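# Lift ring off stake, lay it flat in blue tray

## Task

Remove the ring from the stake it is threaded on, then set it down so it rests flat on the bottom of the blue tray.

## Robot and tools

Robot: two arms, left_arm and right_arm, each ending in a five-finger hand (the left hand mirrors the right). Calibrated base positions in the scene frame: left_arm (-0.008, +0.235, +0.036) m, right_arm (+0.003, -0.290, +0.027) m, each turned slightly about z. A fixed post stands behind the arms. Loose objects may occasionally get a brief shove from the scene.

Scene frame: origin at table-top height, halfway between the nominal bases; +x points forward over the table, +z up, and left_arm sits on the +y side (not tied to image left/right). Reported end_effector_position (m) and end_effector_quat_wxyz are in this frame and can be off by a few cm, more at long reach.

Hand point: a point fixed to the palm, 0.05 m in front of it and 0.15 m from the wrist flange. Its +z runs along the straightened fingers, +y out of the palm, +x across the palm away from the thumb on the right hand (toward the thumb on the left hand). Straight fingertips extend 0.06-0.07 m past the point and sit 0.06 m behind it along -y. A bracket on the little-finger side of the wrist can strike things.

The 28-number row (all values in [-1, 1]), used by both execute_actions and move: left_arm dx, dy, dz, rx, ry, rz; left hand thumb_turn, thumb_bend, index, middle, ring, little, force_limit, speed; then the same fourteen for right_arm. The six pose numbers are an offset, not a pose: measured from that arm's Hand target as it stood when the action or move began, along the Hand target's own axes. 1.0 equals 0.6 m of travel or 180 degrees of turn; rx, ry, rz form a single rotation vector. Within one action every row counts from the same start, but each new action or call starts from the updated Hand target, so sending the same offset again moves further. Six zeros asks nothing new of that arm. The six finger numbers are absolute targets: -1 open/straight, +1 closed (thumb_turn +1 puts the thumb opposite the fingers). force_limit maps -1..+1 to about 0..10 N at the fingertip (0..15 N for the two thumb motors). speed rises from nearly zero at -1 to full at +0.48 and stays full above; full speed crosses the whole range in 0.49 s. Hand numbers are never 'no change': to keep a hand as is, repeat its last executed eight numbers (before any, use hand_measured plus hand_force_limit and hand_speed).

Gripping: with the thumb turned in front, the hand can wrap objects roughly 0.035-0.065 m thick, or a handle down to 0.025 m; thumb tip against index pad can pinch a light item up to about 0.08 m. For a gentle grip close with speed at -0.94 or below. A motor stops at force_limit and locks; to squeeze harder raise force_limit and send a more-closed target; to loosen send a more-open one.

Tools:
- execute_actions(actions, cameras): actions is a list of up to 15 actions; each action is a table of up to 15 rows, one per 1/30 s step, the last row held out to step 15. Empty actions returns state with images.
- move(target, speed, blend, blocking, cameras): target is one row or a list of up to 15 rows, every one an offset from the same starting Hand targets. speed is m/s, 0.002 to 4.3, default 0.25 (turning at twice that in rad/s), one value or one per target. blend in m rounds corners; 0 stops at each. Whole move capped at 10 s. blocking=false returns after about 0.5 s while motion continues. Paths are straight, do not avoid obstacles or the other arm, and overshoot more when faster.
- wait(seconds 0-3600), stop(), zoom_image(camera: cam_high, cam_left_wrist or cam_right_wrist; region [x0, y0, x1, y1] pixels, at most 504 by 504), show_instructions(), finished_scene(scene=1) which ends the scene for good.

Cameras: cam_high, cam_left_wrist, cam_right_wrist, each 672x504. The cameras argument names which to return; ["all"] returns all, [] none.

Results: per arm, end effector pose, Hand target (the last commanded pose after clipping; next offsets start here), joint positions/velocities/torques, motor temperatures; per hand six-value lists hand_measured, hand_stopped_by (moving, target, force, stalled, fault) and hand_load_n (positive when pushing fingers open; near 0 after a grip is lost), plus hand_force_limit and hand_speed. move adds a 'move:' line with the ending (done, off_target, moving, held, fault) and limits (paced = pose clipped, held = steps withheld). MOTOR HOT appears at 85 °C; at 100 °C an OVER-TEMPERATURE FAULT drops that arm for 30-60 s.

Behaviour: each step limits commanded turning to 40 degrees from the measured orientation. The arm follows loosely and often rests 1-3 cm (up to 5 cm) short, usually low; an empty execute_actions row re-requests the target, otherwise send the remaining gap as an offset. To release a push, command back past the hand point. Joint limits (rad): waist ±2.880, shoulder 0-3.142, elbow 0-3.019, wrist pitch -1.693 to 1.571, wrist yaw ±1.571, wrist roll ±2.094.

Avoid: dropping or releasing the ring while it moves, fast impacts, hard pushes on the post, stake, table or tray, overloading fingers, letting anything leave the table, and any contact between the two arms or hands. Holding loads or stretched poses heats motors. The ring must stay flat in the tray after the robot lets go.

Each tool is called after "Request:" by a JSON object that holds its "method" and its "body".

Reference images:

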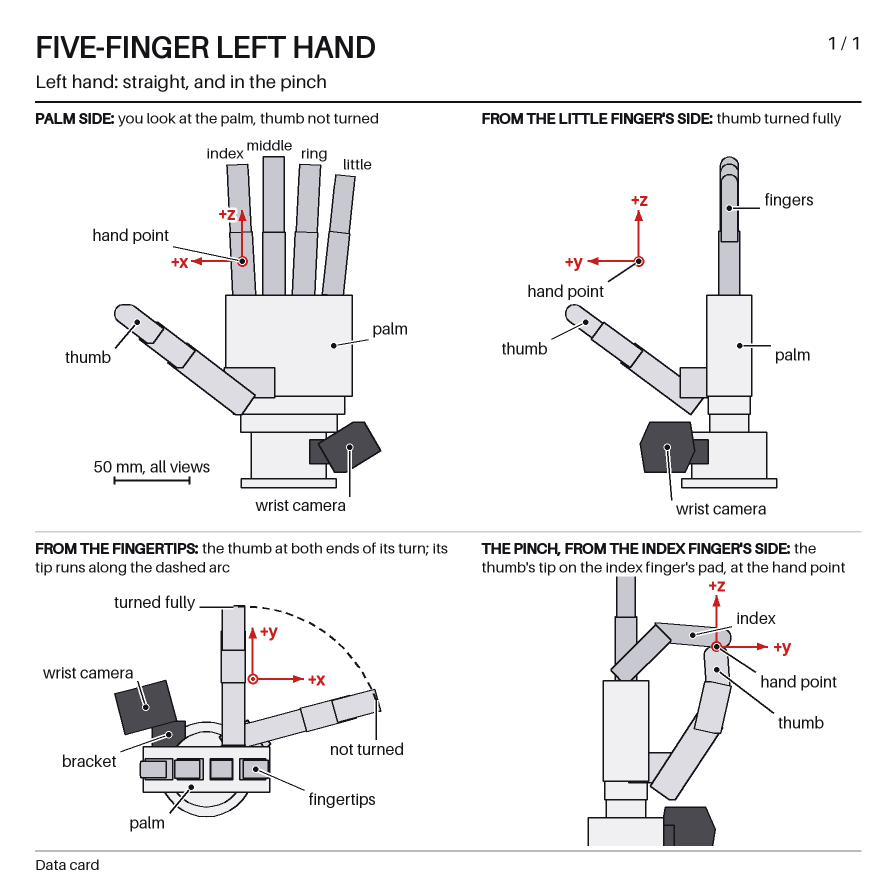

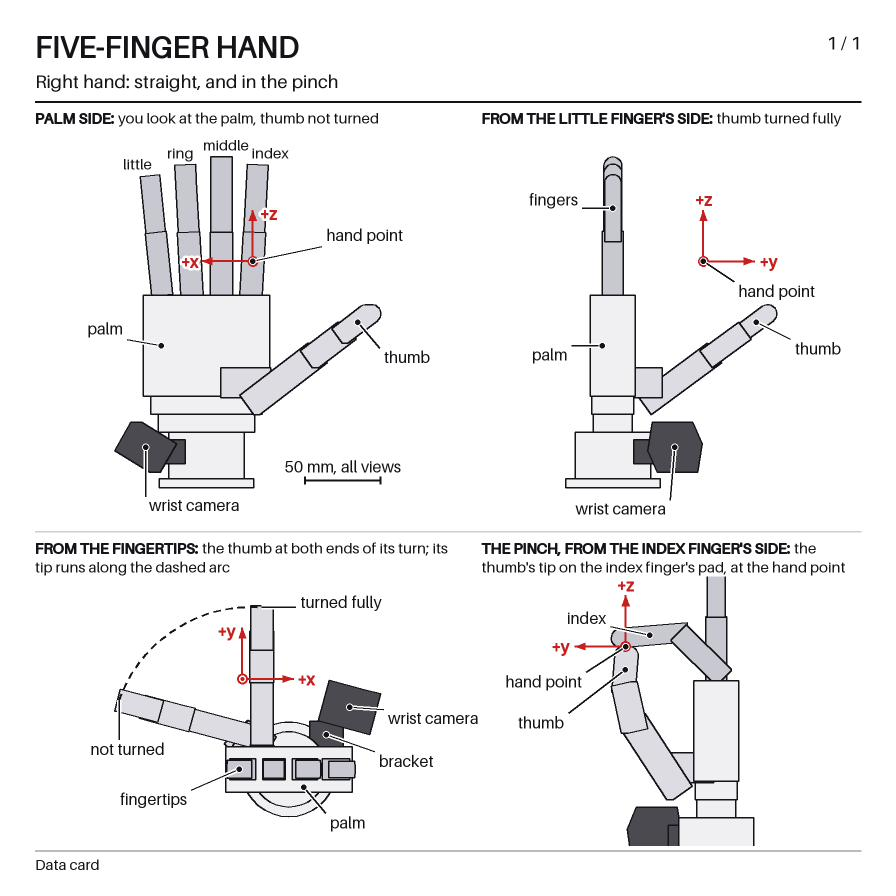

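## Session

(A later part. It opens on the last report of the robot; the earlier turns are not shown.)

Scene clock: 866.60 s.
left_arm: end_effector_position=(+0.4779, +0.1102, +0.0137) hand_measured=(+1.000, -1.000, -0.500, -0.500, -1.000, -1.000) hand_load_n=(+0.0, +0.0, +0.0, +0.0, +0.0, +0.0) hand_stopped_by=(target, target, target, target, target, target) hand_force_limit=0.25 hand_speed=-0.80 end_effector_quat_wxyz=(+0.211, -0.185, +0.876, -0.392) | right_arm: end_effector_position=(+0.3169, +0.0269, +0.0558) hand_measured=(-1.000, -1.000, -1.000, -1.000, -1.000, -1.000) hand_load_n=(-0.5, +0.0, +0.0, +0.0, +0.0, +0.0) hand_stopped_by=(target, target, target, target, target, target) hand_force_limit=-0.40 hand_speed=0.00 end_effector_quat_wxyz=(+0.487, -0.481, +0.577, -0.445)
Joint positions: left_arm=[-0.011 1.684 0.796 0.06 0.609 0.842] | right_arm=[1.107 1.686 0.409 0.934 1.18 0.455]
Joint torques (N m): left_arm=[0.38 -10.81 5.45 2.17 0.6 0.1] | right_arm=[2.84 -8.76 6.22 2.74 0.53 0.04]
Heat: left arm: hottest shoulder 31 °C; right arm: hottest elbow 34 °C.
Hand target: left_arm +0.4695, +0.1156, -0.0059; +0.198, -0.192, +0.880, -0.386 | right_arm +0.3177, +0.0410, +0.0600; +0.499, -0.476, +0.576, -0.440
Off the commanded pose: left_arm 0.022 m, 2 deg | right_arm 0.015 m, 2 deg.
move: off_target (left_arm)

Request:
{"method": "move", "body": {"target": [-0.0145,-0.0441,-0.0100,0,0,0,1,-1,-0.50,-0.50,-1,-1,0.25,-0.8,0,0,0,0,0,0,-1,-1,-1,-1,-1,-1,-0.4,0], "speed": 0.02, "cameras": ["cam_right_wrist","cam_left_wrist"]}}

Request:
{"method": "zoom_image", "body": {"camera": "cam_right_wrist", "region": [260, 140, 420, 340]}}

Scene clock: 868.80 s.
left_arm: end_effector_position=(+0.4706, +0.1121, +0.0123) hand_measured=(+1.000, -1.000, -0.500, -0.500, -1.000, -1.000) hand_load_n=(-0.5, -0.5, +0.0, +0.0, +0.0, +0.0) hand_stopped_by=(target, target, target, target, target, target) hand_force_limit=0.25 hand_speed=-0.80 end_effector_quat_wxyz=(+0.196, -0.194, +0.881, -0.384) | right_arm: end_effector_position=(+0.3169, +0.0269, +0.0558) hand_measured=(-1.000, -1.000, -1.000, -1.000, -1.000, -1.000) hand_load_n=(-0.5, +0.0, -0.5, +0.0, +0.0, +0.0) hand_stopped_by=(target, target, target, target, target, target) hand_force_limit=-0.40 hand_speed=0.00 end_effector_quat_wxyz=(+0.487, -0.481, +0.577, -0.445)
Joint positions: left_arm=[-0.011 1.676 0.799 0.012 0.601 0.842] | right_arm=[1.107 1.686 0.409 0.934 1.18 0.455]
Joint torques (N m): left_arm=[-0.97 -13.68 8.7 1.06 0.44 -0.09] | right_arm=[2.78 -9.82 6.12 2.77 0.51 0.04]
Heat: left arm: hottest shoulder 31 °C; right arm: hottest elbow 34 °C.
Hand target: left_arm +0.4788, +0.1069, +0.0196; +0.198, -0.192, +0.880, -0.386 | right_arm +0.3177, +0.0410, +0.0600; +0.499, -0.476, +0.576, -0.440
Off the commanded pose: left_arm 0.012 m, 0 deg | right_arm 0.015 m, 2 deg.
move: off_target (left_arm)
Images, in order (width x height): cam_left_wrist 672x504, cam_right_wrist 672x504.

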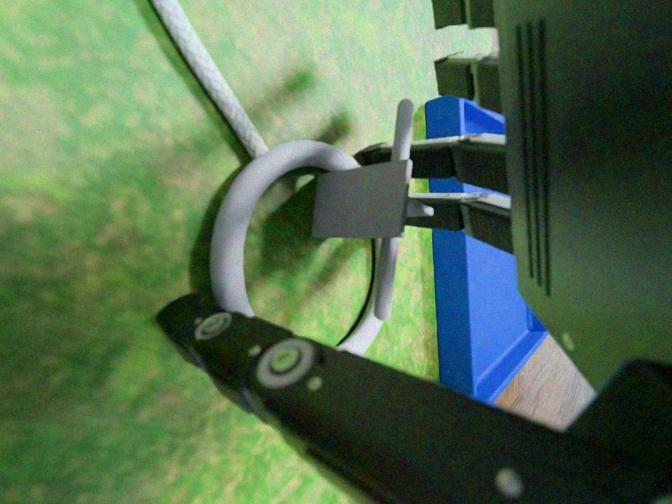

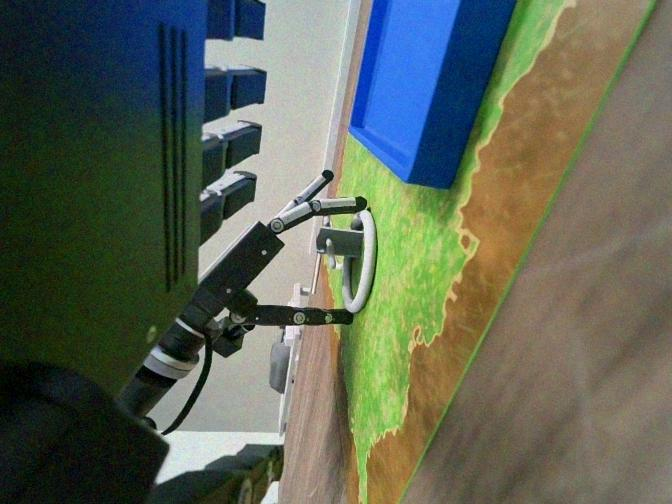

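Scaled by 2.520 from the camera's image (finer frame: 960x720).

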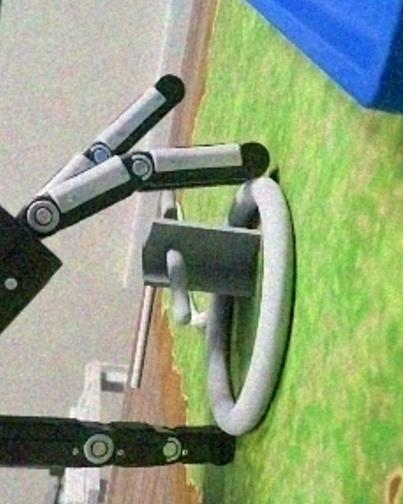

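Request:
{"method": "execute_actions", "body": {"actions": [[[0,0,0,0,0,0,1,-1,-0.42,-0.42,-1,-1,0.0,-0.94,0,0,0,0,0,0,-1,-1,-1,-1,-1,-1,-0.4,0]],[[0,0,0,0,0,0,1,-1,-0.38,-0.38,-1,-1,0.2,-0.94,0,0,0,0,0,0,-1,-1,-1,-1,-1,-1,-0.4,0]]]}}

Request:
{"method": "execute_actions", "body": {"actions": [[[0,0,0,0,0,0,1,-1,-0.35,-0.35,-1,-1,0.2,-0.94,0,0,0,0,0,0,-1,-1,-1,-1,-1,-1,-0.4,0]]], "cameras": ["cam_right_wrist","cam_left_wrist"]}}

Request:
{"method": "zoom_image", "body": {"camera": "cam_right_wrist", "region": [260, 140, 420, 340]}}

Scene clock: 870.40 s.
left_arm: end_effector_position=(+0.4707, +0.1115, +0.0128) hand_measured=(+1.000, -1.000, -0.384, -0.380, -1.000, -1.000) hand_load_n=(-0.5, +0.5, +6.5, +1.0, +0.0, +0.0) hand_stopped_by=(target, target, force, target, target, target) hand_force_limit=0.20 hand_speed=-0.94 end_effector_quat_wxyz=(+0.197, -0.193, +0.881, -0.384) | right_arm: end_effector_position=(+0.3169, +0.0269, +0.0558) hand_measured=(-1.000, -1.000, -1.000, -1.000, -1.000, -1.000) hand_load_n=(+0.0, +0.0, +0.0, +0.0, +0.0, +0.0) hand_stopped_by=(target, target, target, target, target, target) hand_force_limit=-0.40 hand_speed=0.00 end_effector_quat_wxyz=(+0.487, -0.481, +0.577, -0.445)
Joint positions: left_arm=[-0.012 1.675 0.799 0.012 0.601 0.842] | right_arm=[1.107 1.686 0.409 0.934 1.18 0.455]
Joint torques (N m): left_arm=[-0.91 -13.27 8.62 1.09 0.42 -0.08] | right_arm=[2.37 -8.7 6.09 2.74 0.52 -0.01]
Heat: left arm: hottest shoulder 31 °C; right arm: hottest elbow 34 °C.
Hand target: left_arm +0.4787, +0.1068, +0.0195; +0.198, -0.192, +0.880, -0.386 | right_arm +0.3177, +0.0410, +0.0600; +0.499, -0.476, +0.576, -0.440
Off the commanded pose: left_arm 0.011 m, 0 deg | right_arm 0.015 m, 2 deg.

Scene clock: 871.10 s.
left_arm: end_effector_position=(+0.4712, +0.1112, +0.0133) hand_measured=(+1.000, -1.000, -0.384, -0.354, -1.000, -1.000) hand_load_n=(-0.5, +0.5, +3.5, +5.0, +0.0, +0.0) hand_stopped_by=(target, target, force, force, target, target) hand_force_limit=0.20 hand_speed=-0.94 end_effector_quat_wxyz=(+0.197, -0.193, +0.881, -0.385) | right_arm: end_effector_position=(+0.3169, +0.0269, +0.0558) hand_measured=(-1.000, -1.000, -1.000, -1.000, -1.000, -1.000) hand_load_n=(+0.0, +0.0, +0.0, +0.0, -0.5, +0.0) hand_stopped_by=(target, target, target, target, target, target) hand_force_limit=-0.40 hand_speed=0.00 end_effector_quat_wxyz=(+0.487, -0.481, +0.577, -0.445)
Joint positions: left_arm=[-0.013 1.675 0.801 0.012 0.602 0.842] | right_arm=[1.107 1.686 0.409 0.934 1.18 0.455]
Joint torques (N m): left_arm=[-0.73 -13.27 8.65 1.06 0.42 -0.08] | right_arm=[2.14 -9.17 5.94 2.76 0.45 -0.03]
Heat: left arm: hottest shoulder 31 °C; right arm: hottest elbow 34 °C.
Hand target: left_arm +0.4788, +0.1068, +0.0195; +0.198, -0.192, +0.880, -0.387 | right_arm +0.3177, +0.0410, +0.0600; +0.499, -0.476, +0.576, -0.440
Off the commanded pose: left_arm 0.011 m, 0 deg | right_arm 0.015 m, 2 deg.
Images, in order (width x height): cam_left_wrist 672x504, cam_right_wrist 672x504.

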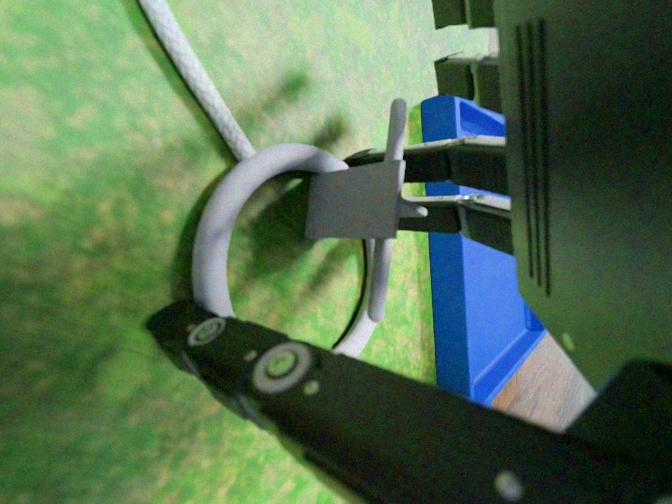

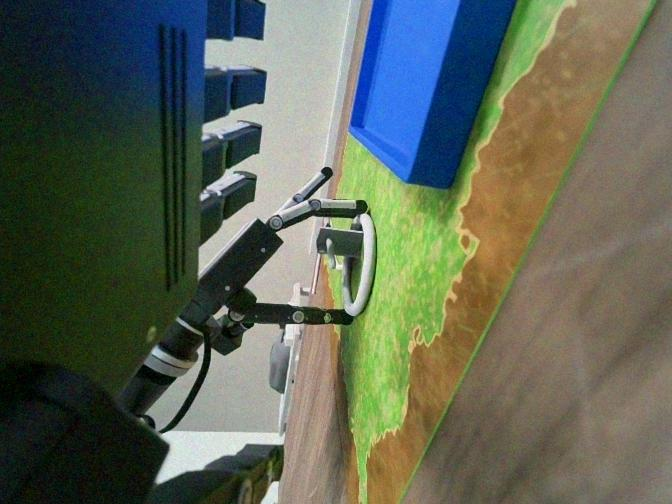

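Scaled by 2.520 from the camera's image (finer frame: 960x720).

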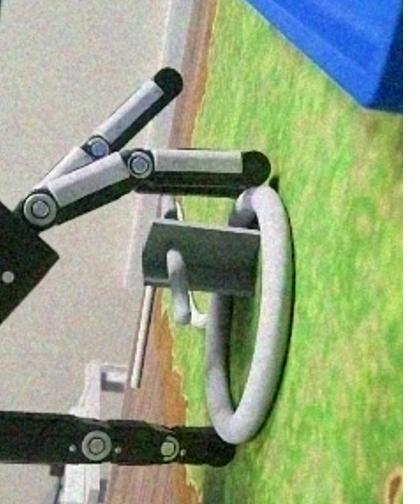

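Request:
{"method": "execute_actions", "body": {"actions": [[[0,0,0,0,0,0,1,-1,-0.37,-0.345,-1,-1,0.3,-0.94,0,0,0,0,0,0,-1,-1,-1,-1,-1,-1,-0.4,0]]]}}

Request:
{"method": "move", "body": {"target": [-0.0020,-0.0073,-0.0067,0,0,0,1,-1,-0.37,-0.345,-1,-1,0.3,-0.94,0,0,0,0,0,0,-1,-1,-1,-1,-1,-1,-0.4,0], "speed": 0.01, "cameras": ["cam_right_wrist","cam_left_wrist"]}}

Request:
{"method": "zoom_image", "body": {"camera": "cam_right_wrist", "region": [260, 140, 420, 340]}}

Scene clock: 872.60 s.
left_arm: end_effector_position=(+0.4717, +0.1112, +0.0141) hand_measured=(+1.000, -1.000, -0.374, -0.348, -1.000, -1.000) hand_load_n=(-0.5, +1.0, +3.5, +4.5, +0.0, +0.0) hand_stopped_by=(target, target, force, target, target, target) hand_force_limit=0.30 hand_speed=-0.94 end_effector_quat_wxyz=(+0.198, -0.192, +0.881, -0.385) | right_arm: end_effector_position=(+0.3169, +0.0269, +0.0558) hand_measured=(-1.000, -1.000, -1.000, -1.000, -1.000, -1.000) hand_load_n=(+0.0, +0.0, +0.0, +0.0, +0.0, +0.0) hand_stopped_by=(target, target, target, target, target, target) hand_force_limit=-0.40 hand_speed=0.00 end_effector_quat_wxyz=(+0.487, -0.481, +0.577, -0.445)
Joint positions: left_arm=[-0.013 1.674 0.801 0.012 0.602 0.842] | right_arm=[1.107 1.686 0.409 0.934 1.18 0.455]
Joint torques (N m): left_arm=[-0.85 -13.39 8.55 1.07 0.43 -0.06] | right_arm=[2.61 -8.88 6.09 2.88 0.46 0.02]
Heat: left arm: hottest shoulder 31 °C; right arm: hottest elbow 34 °C.
Hand target: left_arm +0.4786, +0.1069, +0.0195; +0.198, -0.192, +0.880, -0.387 | right_arm +0.3177, +0.0410, +0.0600; +0.499, -0.476, +0.576, -0.440
Off the commanded pose: left_arm 0.010 m, 0 deg | right_arm 0.015 m, 2 deg.

Scene clock: 873.53 s.
left_arm: end_effector_position=(+0.4710, +0.1112, +0.0181) hand_measured=(+1.000, -1.000, -0.374, -0.348, -1.000, -1.000) hand_load_n=(+0.0, +0.0, +0.0, +1.5, +0.0, +0.0) hand_stopped_by=(target, target, force, target, target, target) hand_force_limit=0.30 hand_speed=-0.94 end_effector_quat_wxyz=(+0.197, -0.193, +0.881, -0.385) | right_arm: end_effector_position=(+0.3169, +0.0269, +0.0558) hand_measured=(-1.000, -1.000, -1.000, -1.000, -1.000, -1.000) hand_load_n=(-0.5, +0.0, +0.0, +0.0, +0.0, +0.0) hand_stopped_by=(target, target, target, target, target, target) hand_force_limit=-0.40 hand_speed=0.00 end_effector_quat_wxyz=(+0.487, -0.481, +0.577, -0.445)
Joint positions: left_arm=[-0.013 1.664 0.804 -0.004 0.602 0.842] | right_arm=[1.107 1.686 0.409 0.934 1.18 0.455]
Joint torques (N m): left_arm=[-0.67 -13.63 8.7 1.01 0.44 -0.06] | right_arm=[2.84 -9.05 6.08 2.61 0.5 0.08]
Heat: left arm: hottest shoulder 31 °C; right arm: hottest elbow 34 °C.
Hand target: left_arm +0.4785, +0.1072, +0.0255; +0.198, -0.192, +0.880, -0.387 | right_arm +0.3177, +0.0410, +0.0600; +0.499, -0.476, +0.576, -0.440
Off the commanded pose: left_arm 0.011 m, 0 deg | right_arm 0.015 m, 2 deg.
move: off_target (left_arm)
Images, in order (width x height): cam_left_wrist 672x504, cam_right_wrist 672x504.

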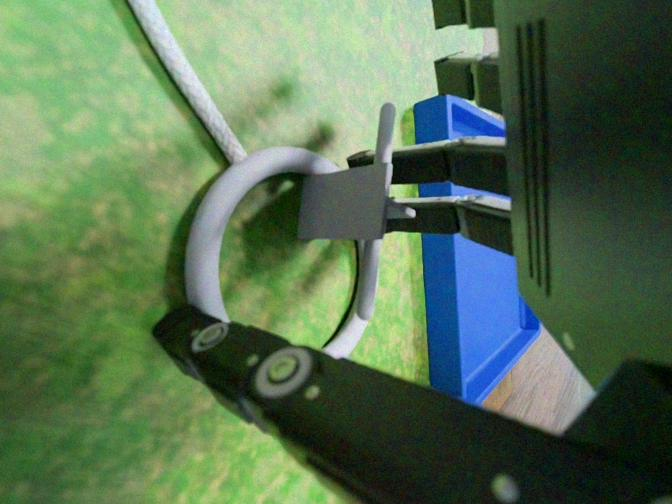

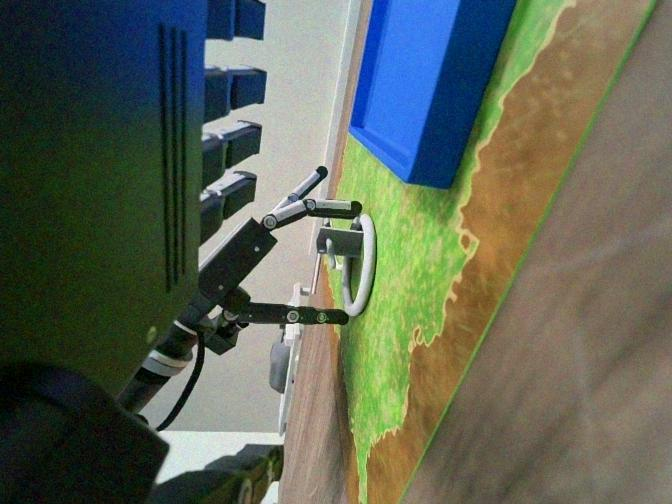

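Scaled by 2.520 from the camera's image (finer frame: 960x720).

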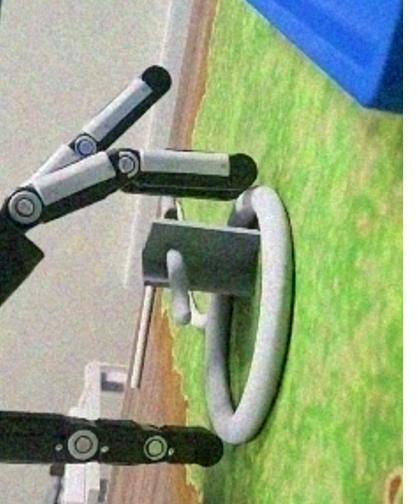

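Request:
{"method": "execute_actions", "body": {"actions": [[[0,0,0,0,0,0,1,-1,-0.50,-1,-1,-1,0.25,-0.8,0,0,0,0,0,0,-1,-1,-1,-1,-1,-1,-0.4,0]],[[0,0,0,0,0,0,1,-1,-0.50,-1,-1,-1,0.25,-0.8,0,0,0,0,0,0,-1,-1,-1,-1,-1,-1,-0.4,0]],[[0,0,0,0,0,0,1,-1,-0.50,-1,-1,-1,0.25,-0.8,0,0,0,0,0,0,-1,-1,-1,-1,-1,-1,-0.4,0]]]}}

Request:
{"method": "move", "body": {"target": [0.0163,0.0513,0.0168,0,0,0,1,-1,-0.50,-1,-1,-1,0.25,-0.8,0,0,0,0,0,0,-1,-1,-1,-1,-1,-1,-0.4,0], "speed": 0.02}}

Request:
{"method": "move", "body": {"target": [-0.0146,-0.0442,-0.0101,0,0,0,1,-1,-0.50,-1,-1,-1,0.25,-0.8,0,0,0,0,0,0,-1,-1,-1,-1,-1,-1,-0.4,0], "speed": 0.02, "cameras": ["cam_right_wrist","cam_left_wrist"]}}

Request:
{"method": "zoom_image", "body": {"camera": "cam_right_wrist", "region": [260, 140, 420, 340]}}

Scene clock: 886.73 s.
left_arm: end_effector_position=(+0.4697, +0.1116, +0.0174) hand_measured=(+1.000, -1.000, -0.500, -1.000, -1.000, -1.000) hand_load_n=(+0.0, +0.0, +0.0, +0.0, +0.0, +0.0) hand_stopped_by=(target, target, target, target, target, target) hand_force_limit=0.25 hand_speed=-0.80 end_effector_quat_wxyz=(+0.194, -0.194, +0.882, -0.383) | right_arm: end_effector_position=(+0.3169, +0.0269, +0.0558) hand_measured=(-1.000, -1.000, -1.000, -1.000, -1.000, -1.000) hand_load_n=(+0.0, +0.0, -0.5, +0.0, -0.5, +0.0) hand_stopped_by=(target, target, target, target, target, target) hand_force_limit=-0.40 hand_speed=0.00 end_effector_quat_wxyz=(+0.487, -0.481, +0.577, -0.445)
Joint positions: left_arm=[-0.013 1.664 0.804 -0.01 0.6 0.842] | right_arm=[1.107 1.686 0.409 0.934 1.18 0.455]
Joint torques (N m): left_arm=[-0.73 -13.51 8.72 1.26 0.51 -0.08] | right_arm=[2.9 -8.94 6.24 2.74 0.51 0.01]
Heat: left arm: hottest shoulder 32 °C; right arm: hottest elbow 34 °C.
Hand target: left_arm +0.4785, +0.1072, +0.0255; +0.198, -0.192, +0.880, -0.386 | right_arm +0.3177, +0.0410, +0.0600; +0.499, -0.476, +0.576, -0.440
Off the commanded pose: left_arm 0.013 m, 1 deg | right_arm 0.015 m, 2 deg.

Scene clock: 888.77 s.
left_arm: end_effector_position=(+0.4785, +0.1106, +0.0138) hand_measured=(+1.000, -1.000, -0.500, -1.000, -1.000, -1.000) hand_load_n=(+0.0, +0.5, -0.5, +0.0, -0.5, +0.0) hand_stopped_by=(target, target, target, target, target, target) hand_force_limit=0.25 hand_speed=-0.80 end_effector_quat_wxyz=(+0.211, -0.186, +0.876, -0.392) | right_arm: end_effector_position=(+0.3169, +0.0269, +0.0558) hand_measured=(-1.000, -1.000, -1.000, -1.000, -1.000, -1.000) hand_load_n=(-0.5, +0.0, +0.0, +0.0, +0.0, +0.0) hand_stopped_by=(target, target, target, target, target, target) hand_force_limit=-0.40 hand_speed=0.00 end_effector_quat_wxyz=(+0.487, -0.481, +0.577, -0.445)
Joint positions: left_arm=[-0.011 1.684 0.797 0.059 0.609 0.842] | right_arm=[1.107 1.686 0.409 0.934 1.18 0.455]
Joint torques (N m): left_arm=[0.5 -10.93 5.38 2.21 0.67 0.08] | right_arm=[2.84 -8.88 5.97 2.65 0.53 -0.01]
Heat: left arm: hottest shoulder 32 °C; right arm: hottest elbow 34 °C.
Hand target: left_arm +0.4696, +0.1155, -0.0060; +0.198, -0.192, +0.880, -0.386 | right_arm +0.3177, +0.0410, +0.0600; +0.499, -0.476, +0.576, -0.440
Off the commanded pose: left_arm 0.022 m, 2 deg | right_arm 0.015 m, 2 deg.
move: off_target (left_arm)

Scene clock: 890.57 s.
left_arm: end_effector_position=(+0.4697, +0.1124, +0.0120) hand_measured=(+1.000, -1.000, -0.500, -1.000, -1.000, -1.000) hand_load_n=(-1.0, -0.5, +0.0, +0.0, +0.0, +0.0) hand_stopped_by=(target, target, target, target, target, target) hand_force_limit=0.25 hand_speed=-0.80 end_effector_quat_wxyz=(+0.196, -0.194, +0.881, -0.384) | right_arm: end_effector_position=(+0.3169, +0.0269, +0.0558) hand_measured=(-1.000, -1.000, -1.000, -1.000, -1.000, -1.000) hand_load_n=(-0.5, +0.0, +0.0, +0.0, +0.0, +0.0) hand_stopped_by=(target, target, target, target, target, target) hand_force_limit=-0.40 hand_speed=0.00 end_effector_quat_wxyz=(+0.487, -0.481, +0.577, -0.445)
Joint positions: left_arm=[-0.011 1.675 0.797 0.012 0.602 0.842] | right_arm=[1.107 1.686 0.409 0.934 1.18 0.455]
Joint torques (N m): left_arm=[-0.91 -13.45 8.91 1.07 0.42 -0.07] | right_arm=[2.9 -8.59 6.2 2.55 0.51 0.07]
Heat: left arm: hottest shoulder 32 °C; right arm: hottest elbow 34 °C.
Hand target: left_arm +0.4788, +0.1068, +0.0195; +0.198, -0.192, +0.880, -0.387 | right_arm +0.3177, +0.0410, +0.0600; +0.499, -0.476, +0.576, -0.440
Off the commanded pose: left_arm 0.013 m, 0 deg | right_arm 0.015 m, 2 deg.
move: off_target (left_arm)
Images, in order (width x height): cam_left_wrist 672x504, cam_right_wrist 672x504.

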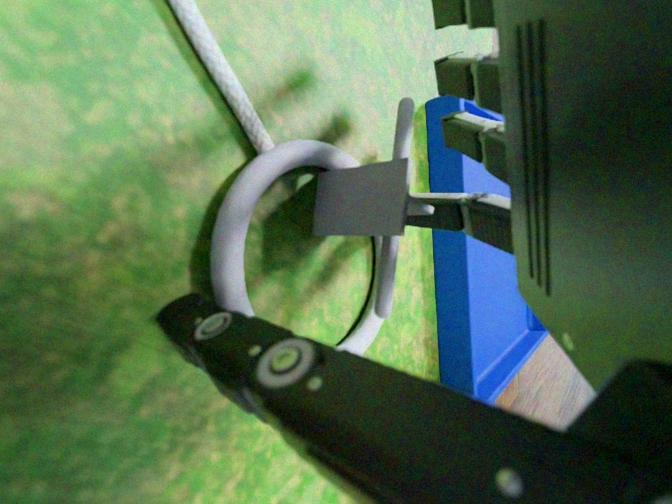

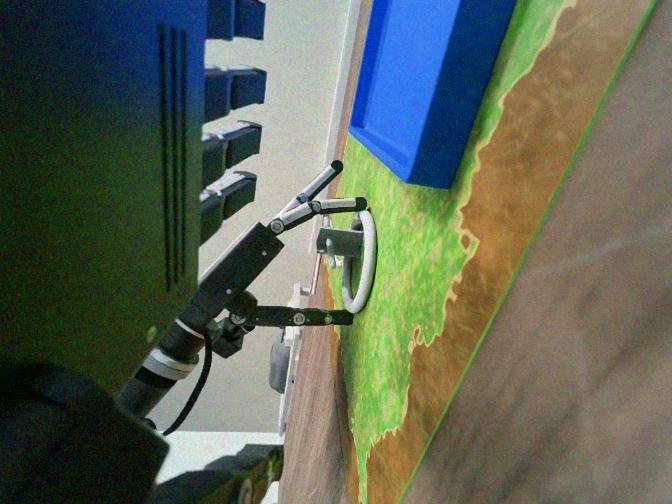

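Scaled by 2.520 from the camera's image (finer frame: 960x720).

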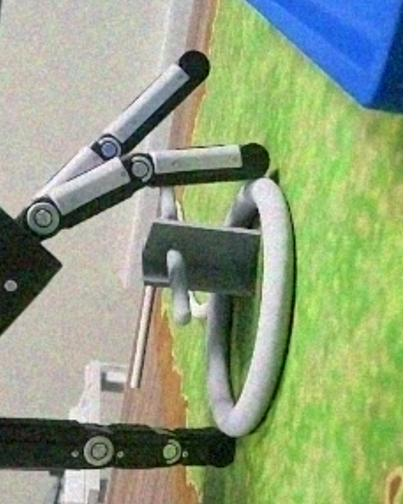

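Request:
{"method": "execute_actions", "body": {"actions": [[[0,0,0,0,0,0,1,-1,-0.42,-1,-1,-1,0.0,-0.94,0,0,0,0,0,0,-1,-1,-1,-1,-1,-1,-0.4,0]]]}}

Request:
{"method": "execute_actions", "body": {"actions": [[[0,0,0,0,0,0,1,-1,-0.38,-1,-1,-1,0.4,-0.94,0,0,0,0,0,0,-1,-1,-1,-1,-1,-1,-0.4,0]]]}}

Request:
{"method": "execute_actions", "body": {"actions": [[[0,0,0,0,0,0,1,-1,-0.35,-1,-1,-1,0.4,-0.94,0,0,0,0,0,0,-1,-1,-1,-1,-1,-1,-0.4,0]]], "cameras": ["cam_right_wrist","cam_left_wrist"]}}

Request:
{"method": "zoom_image", "body": {"camera": "cam_right_wrist", "region": [260, 140, 420, 340]}}

Scene clock: 892.03 s.
left_arm: end_effector_position=(+0.4699, +0.1123, +0.0123) hand_measured=(+1.000, -1.000, -0.420, -1.000, -1.000, -1.000) hand_load_n=(-0.5, +0.0, +1.5, +0.5, +0.0, +0.0) hand_stopped_by=(target, target, target, target, target, target) hand_force_limit=0.00 hand_speed=-0.94 end_effector_quat_wxyz=(+0.196, -0.194, +0.881, -0.384) | right_arm: end_effector_position=(+0.3169, +0.0269, +0.0558) hand_measured=(-1.000, -1.000, -1.000, -1.000, -1.000, -1.000) hand_load_n=(-0.5, +0.0, +0.0, +0.0, +0.0, +0.0) hand_stopped_by=(target, target, target, target, target, target) hand_force_limit=-0.40 hand_speed=0.00 end_effector_quat_wxyz=(+0.487, -0.481, +0.577, -0.445)
Joint positions: left_arm=[-0.011 1.675 0.798 0.011 0.601 0.842] | right_arm=[1.107 1.686 0.409 0.934 1.18 0.455]
Joint torques (N m): left_arm=[-0.62 -13.27 8.84 1.1 0.43 -0.05] | right_arm=[2.67 -9.82 6.23 2.47 0.52 0.05]
Heat: left arm: hottest shoulder 32 °C; right arm: hottest elbow 34 °C.
Hand target: left_arm +0.4789, +0.1069, +0.0196; +0.198, -0.192, +0.880, -0.387 | right_arm +0.3177, +0.0410, +0.0600; +0.499, -0.476, +0.576, -0.440
Off the commanded pose: left_arm 0.013 m, 0 deg | right_arm 0.015 m, 2 deg.

Scene clock: 892.73 s.
left_arm: end_effector_position=(+0.4703, +0.1116, +0.0128) hand_measured=(+1.000, -1.000, -0.384, -1.000, -1.000, -1.000) hand_load_n=(-1.0, +0.5, +7.5, +0.0, -0.5, +0.0) hand_stopped_by=(target, target, force, target, target, target) hand_force_limit=0.40 hand_speed=-0.94 end_effector_quat_wxyz=(+0.196, -0.193, +0.881, -0.384) | right_arm: end_effector_position=(+0.3169, +0.0269, +0.0558) hand_measured=(-1.000, -1.000, -1.000, -1.000, -1.000, -1.000) hand_load_n=(-0.5, +0.0, +0.0, +0.0, +0.0, +0.0) hand_stopped_by=(target, target, target, target, target, target) hand_force_limit=-0.40 hand_speed=0.00 end_effector_quat_wxyz=(+0.487, -0.481, +0.577, -0.445)
Joint positions: left_arm=[-0.012 1.675 0.799 0.011 0.602 0.842] | right_arm=[1.107 1.686 0.409 0.934 1.18 0.455]
Joint torques (N m): left_arm=[-0.73 -13.27 8.76 1.06 0.42 -0.07] | right_arm=[2.84 -8.94 6.15 2.48 0.52 0.02]
Heat: left arm: hottest shoulder 32 °C; right arm: hottest elbow 34 °C.
Hand target: left_arm +0.4789, +0.1069, +0.0196; +0.198, -0.192, +0.880, -0.387 | right_arm +0.3177, +0.0410, +0.0600; +0.499, -0.476, +0.576, -0.440
Off the commanded pose: left_arm 0.012 m, 0 deg | right_arm 0.015 m, 2 deg.

Scene clock: 893.43 s.
left_arm: end_effector_position=(+0.4703, +0.1116, +0.0128) hand_measured=(+1.000, -1.000, -0.384, -1.000, -1.000, -1.000) hand_load_n=(-0.5, +0.5, +7.5, +0.0, +0.0, +0.0) hand_stopped_by=(target, target, force, target, target, target) hand_force_limit=0.40 hand_speed=-0.94 end_effector_quat_wxyz=(+0.196, -0.193, +0.881, -0.384) | right_arm: end_effector_position=(+0.3169, +0.0269, +0.0558) hand_measured=(-1.000, -1.000, -1.000, -1.000, -1.000, -1.000) hand_load_n=(+0.0, +0.0, -0.5, +0.0, +0.0, +0.0) hand_stopped_by=(target, target, target, target, target, target) hand_force_limit=-0.40 hand_speed=0.00 end_effector_quat_wxyz=(+0.487, -0.481, +0.577, -0.445)
Joint positions: left_arm=[-0.012 1.675 0.799 0.011 0.602 0.842] | right_arm=[1.107 1.686 0.409 0.934 1.18 0.455]
Joint torques (N m): left_arm=[-0.5 -13.27 8.69 1.14 0.41 -0.08] | right_arm=[2.67 -9.23 6.01 2.65 0.53 0.02]
Heat: left arm: hottest shoulder 32 °C; right arm: hottest elbow 34 °C.
Hand target: left_arm +0.4789, +0.1069, +0.0196; +0.198, -0.192, +0.880, -0.387 | right_arm +0.3177, +0.0410, +0.0600; +0.499, -0.476, +0.576, -0.440
Off the commanded pose: left_arm 0.012 m, 0 deg | right_arm 0.015 m, 2 deg.
Images, in order (width x height): cam_left_wrist 672x504, cam_right_wrist 672x504.

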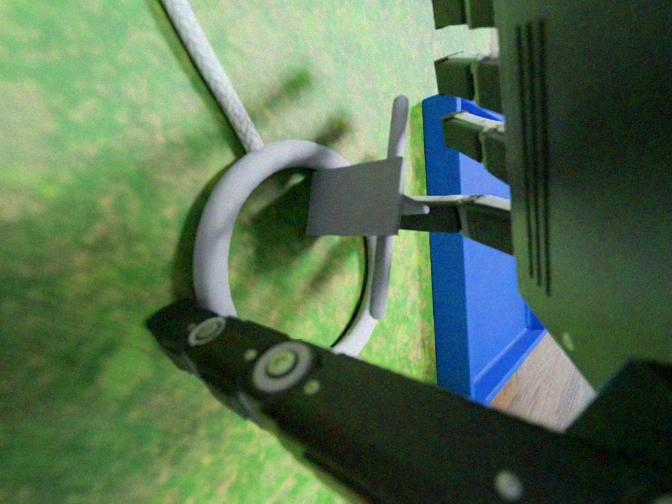

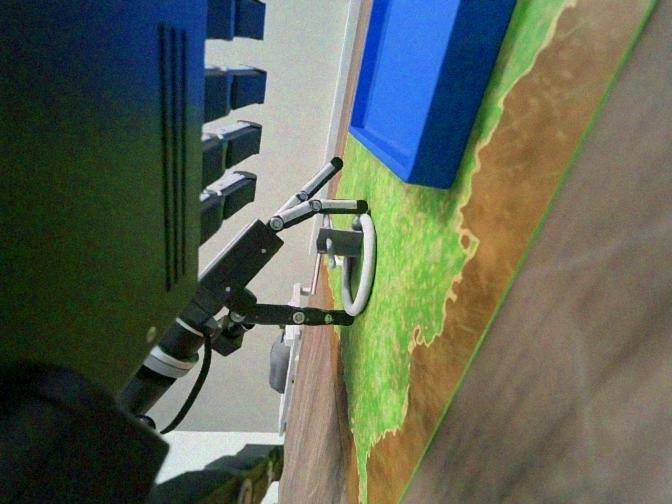

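Scaled by 2.520 from the camera's image (finer frame: 960x720).

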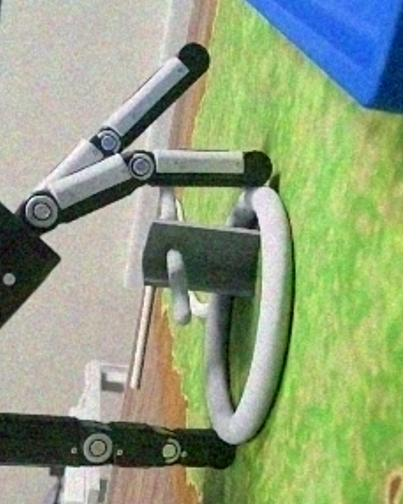

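Request:
{"method": "execute_actions", "body": {"actions": [[[0,0,0,0,0,0,1,-1,-0.34,-1,-1,-1,0.8,-0.94,0,0,0,0,0,0,-1,-1,-1,-1,-1,-1,-0.4,0]]]}}

Request:
{"method": "move", "body": {"target": [-0.0010,-0.0036,-0.0034,0,0,0,1,-1,-0.34,-1,-1,-1,0.8,-0.94,0,0,0,0,0,0,-1,-1,-1,-1,-1,-1,-0.4,0], "speed": 0.01, "cameras": ["cam_right_wrist"]}}

Request:
{"method": "zoom_image", "body": {"camera": "cam_right_wrist", "region": [260, 140, 420, 340]}}

Scene clock: 894.67 s.
left_arm: end_effector_position=(+0.4703, +0.1116, +0.0128) hand_measured=(+1.000, -1.000, -0.374, -1.000, -1.000, -1.000) hand_load_n=(-1.5, +0.5, +10.5, +0.0, +0.0, -0.5) hand_stopped_by=(target, target, force, target, target, target) hand_force_limit=0.80 hand_speed=-0.94 end_effector_quat_wxyz=(+0.196, -0.193, +0.881, -0.384) | right_arm: end_effector_position=(+0.3169, +0.0269, +0.0558) hand_measured=(-1.000, -1.000, -1.000, -1.000, -1.000, -1.000) hand_load_n=(+0.0, +0.0, +0.0, +0.0, +0.0, +0.0) hand_stopped_by=(target, target, target, target, target, target) hand_force_limit=-0.40 hand_speed=0.00 end_effector_quat_wxyz=(+0.487, -0.481, +0.577, -0.445)
Joint positions: left_arm=[-0.012 1.675 0.799 0.011 0.602 0.842] | right_arm=[1.107 1.686 0.409 0.934 1.18 0.455]
Joint torques (N m): left_arm=[-0.67 -13.27 8.77 1.18 0.41 -0.08] | right_arm=[2.61 -9.52 5.96 2.62 0.51 0.03]
Heat: left arm: hottest shoulder 32 °C; right arm: hottest elbow 34 °C.
Hand target: left_arm +0.4789, +0.1069, +0.0196; +0.198, -0.192, +0.880, -0.387 | right_arm +0.3177, +0.0410, +0.0600; +0.499, -0.476, +0.576, -0.440
Off the commanded pose: left_arm 0.012 m, 0 deg | right_arm 0.015 m, 2 deg.

Scene clock: 895.23 s.
left_arm: end_effector_position=(+0.4701, +0.1116, +0.0130) hand_measured=(+1.000, -1.000, -0.374, -1.000, -1.000, -1.000) hand_load_n=(-1.5, +0.5, +10.0, +0.0, +0.0, +0.0) hand_stopped_by=(target, target, force, target, target, target) hand_force_limit=0.80 hand_speed=-0.94 end_effector_quat_wxyz=(+0.195, -0.194, +0.881, -0.384) | right_arm: end_effector_position=(+0.3169, +0.0269, +0.0558) hand_measured=(-1.000, -1.000, -1.000, -1.000, -1.000, -1.000) hand_load_n=(-0.5, +0.0, +0.0, +0.0, +0.0, +0.0) hand_stopped_by=(target, target, target, target, target, target) hand_force_limit=-0.40 hand_speed=0.00 end_effector_quat_wxyz=(+0.487, -0.481, +0.577, -0.445)
Joint positions: left_arm=[-0.012 1.675 0.801 0.005 0.602 0.842] | right_arm=[1.107 1.686 0.409 0.934 1.18 0.455]
Joint torques (N m): left_arm=[-0.79 -13.92 8.7 0.99 0.42 -0.05] | right_arm=[2.67 -8.94 6.22 2.66 0.53 0.07]
Heat: left arm: hottest shoulder 32 °C; right arm: hottest elbow 34 °C.
Hand target: left_arm +0.4787, +0.1071, +0.0227; +0.198, -0.192, +0.880, -0.386 | right_arm +0.3177, +0.0410, +0.0600; +0.499, -0.476, +0.576, -0.440
Off the commanded pose: left_arm 0.014 m, 1 deg | right_arm 0.015 m, 2 deg.
move: off_target (left_arm)

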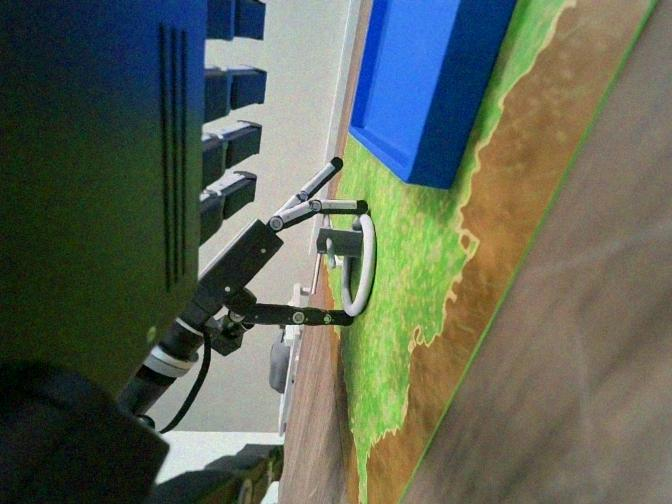

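Scaled by 2.520 from the camera's image (finer frame: 960x720).

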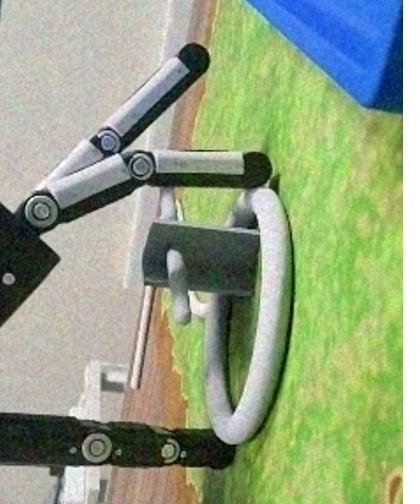

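Request:
{"method": "move", "body": {"target": [-0.0010,-0.0050,-0.0042,0,0,0,1,-1,-0.34,-1,-1,-1,0.8,-0.94,0,0,0,0,0,0,-1,-1,-1,-1,-1,-1,-0.4,0], "speed": 0.01, "cameras": ["cam_right_wrist"]}}

Request:
{"method": "zoom_image", "body": {"camera": "cam_right_wrist", "region": [260, 140, 420, 340]}}

Scene clock: 896.23 s.
left_arm: end_effector_position=(+0.4688, +0.1118, +0.0167) hand_measured=(+1.000, -1.000, -0.374, -1.000, -1.000, -1.000) hand_load_n=(+0.0, +0.0, +1.0, +0.0, +0.0, +0.0) hand_stopped_by=(target, target, force, target, target, target) hand_force_limit=0.80 hand_speed=-0.94 end_effector_quat_wxyz=(+0.193, -0.195, +0.882, -0.383) | right_arm: end_effector_position=(+0.3169, +0.0269, +0.0558) hand_measured=(-1.000, -1.000, -1.000, -1.000, -1.000, -1.000) hand_load_n=(-0.5, +0.0, -0.5, +0.0, +0.0, +0.0) hand_stopped_by=(target, target, target, target, target, target) hand_force_limit=-0.40 hand_speed=0.00 end_effector_quat_wxyz=(+0.487, -0.481, +0.577, -0.445)
Joint positions: left_arm=[-0.012 1.664 0.802 -0.01 0.601 0.842] | right_arm=[1.107 1.686 0.409 0.934 1.18 0.455]
Joint torques (N m): left_arm=[-0.67 -13.86 8.88 1.17 0.44 -0.07] | right_arm=[3.08 -9.23 6.11 2.63 0.52 0.04]
Heat: left arm: hottest shoulder 32 °C; right arm: hottest elbow 34 °C.
Hand target: left_arm +0.4786, +0.1070, +0.0265; +0.198, -0.192, +0.880, -0.386 | right_arm +0.3177, +0.0410, +0.0600; +0.499, -0.476, +0.576, -0.440
Off the commanded pose: left_arm 0.015 m, 1 deg | right_arm 0.015 m, 2 deg.
move: off_target (left_arm)

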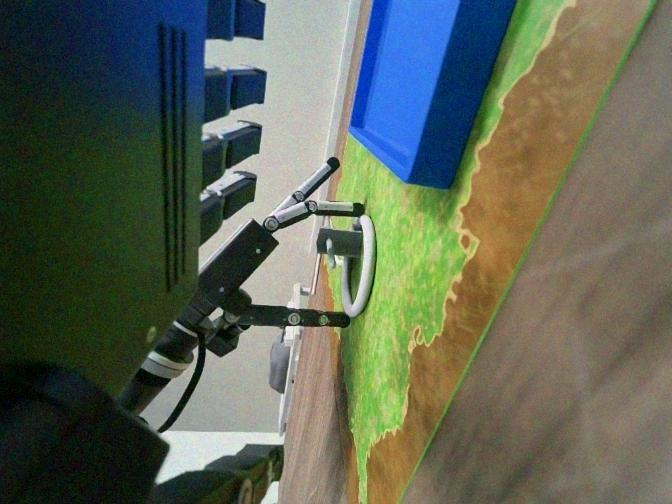

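Scaled by 2.520 from the camera's image (finer frame: 960x720).

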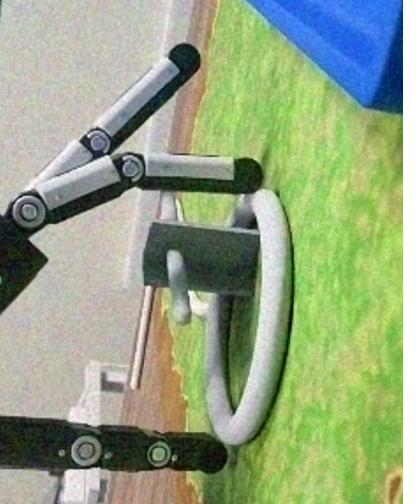

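Request:
{"method": "zoom_image", "body": {"camera": "cam_right_wrist", "region": [300, 200, 390, 330]}}

Scaled by 3.877 from the camera's image (finer frame: 960x720).

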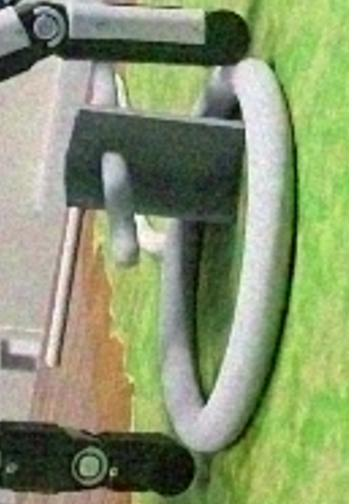

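Request:
{"method": "execute_actions", "body": {"actions": [[[0,0,0,0,0,0,1,-1,-0.50,-1,-1,-1,0.25,-0.8,0,0,0,0,0,0,-1,-1,-1,-1,-1,-1,-0.4,0]]], "cameras": ["all"]}}

Request:
{"method": "zoom_image", "body": {"camera": "cam_high", "region": [240, 120, 460, 290]}}

Scene clock: 898.47 s.
left_arm: end_effector_position=(+0.4681, +0.1120, +0.0164) hand_measured=(+1.000, -1.000, -0.500, -1.000, -1.000, -1.000) hand_load_n=(+0.0, +0.0, +0.0, +0.0, +0.0, +0.0) hand_stopped_by=(target, target, target, target, target, target) hand_force_limit=0.25 hand_speed=-0.80 end_effector_quat_wxyz=(+0.192, -0.195, +0.882, -0.383) | right_arm: end_effector_position=(+0.3169, +0.0269, +0.0558) hand_measured=(-1.000, -1.000, -1.000, -1.000, -1.000, -1.000) hand_load_n=(+0.0, +0.0, +0.0, +0.0, +0.0, +0.0) hand_stopped_by=(target, target, target, target, target, target) hand_force_limit=-0.40 hand_speed=0.00 end_effector_quat_wxyz=(+0.487, -0.481, +0.577, -0.445)
Joint positions: left_arm=[-0.012 1.664 0.802 -0.013 0.601 0.842] | right_arm=[1.107 1.686 0.409 0.934 1.18 0.455]
Joint torques (N m): left_arm=[-0.67 -13.8 8.84 1.26 0.47 -0.07] | right_arm=[2.49 -9.11 6.15 2.66 0.5 0.05]
Heat: left arm: hottest shoulder 32 °C; right arm: hottest elbow 34 °C.
Hand target: left_arm +0.4785, +0.1070, +0.0265; +0.198, -0.192, +0.880, -0.386 | right_arm +0.3177, +0.0410, +0.0600; +0.499, -0.476, +0.576, -0.440
Off the commanded pose: left_arm 0.015 m, 1 deg | right_arm 0.015 m, 2 deg.

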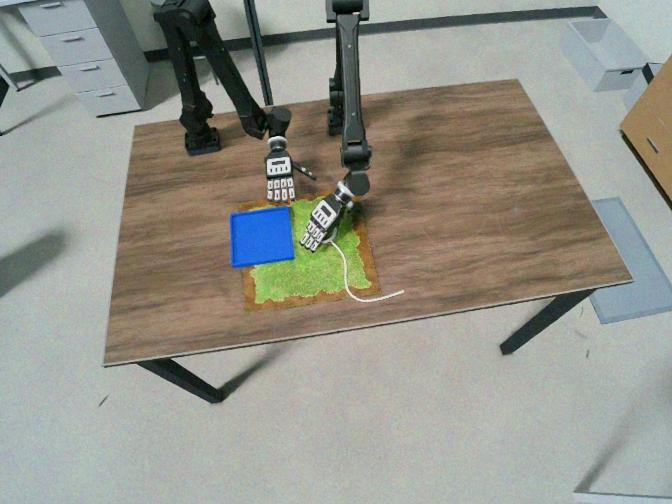

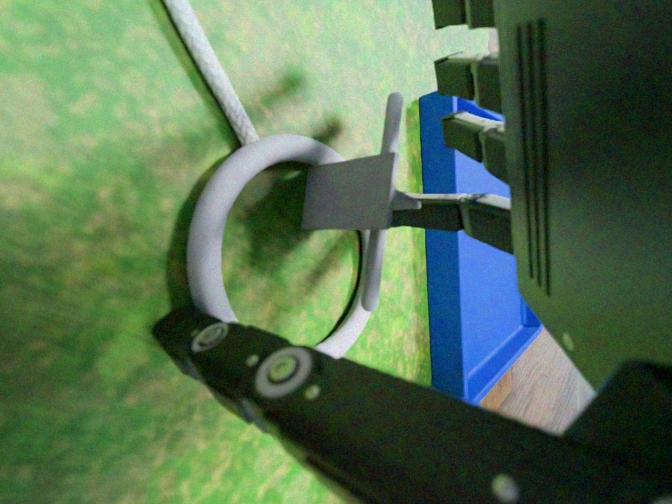

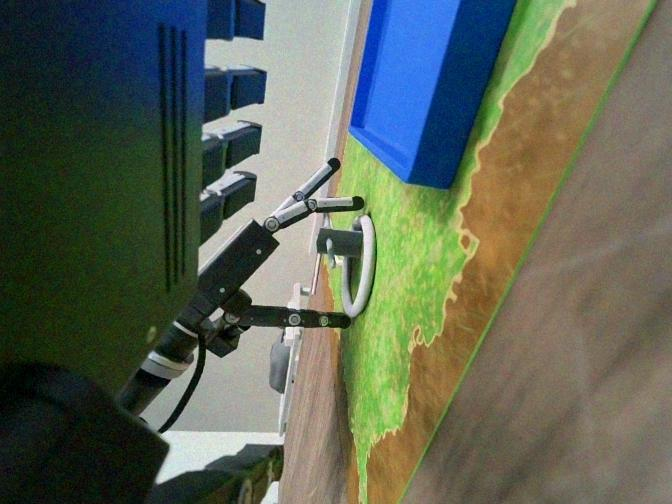

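Scaled by 2.291 from the camera's image (finer frame: 960x720).

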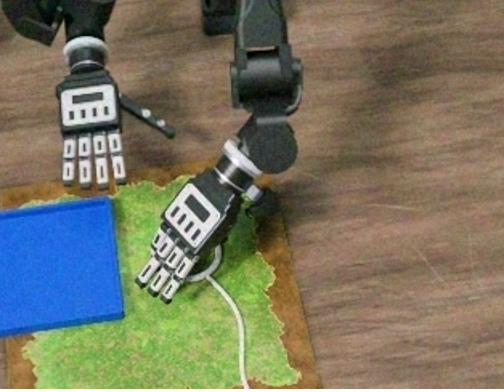

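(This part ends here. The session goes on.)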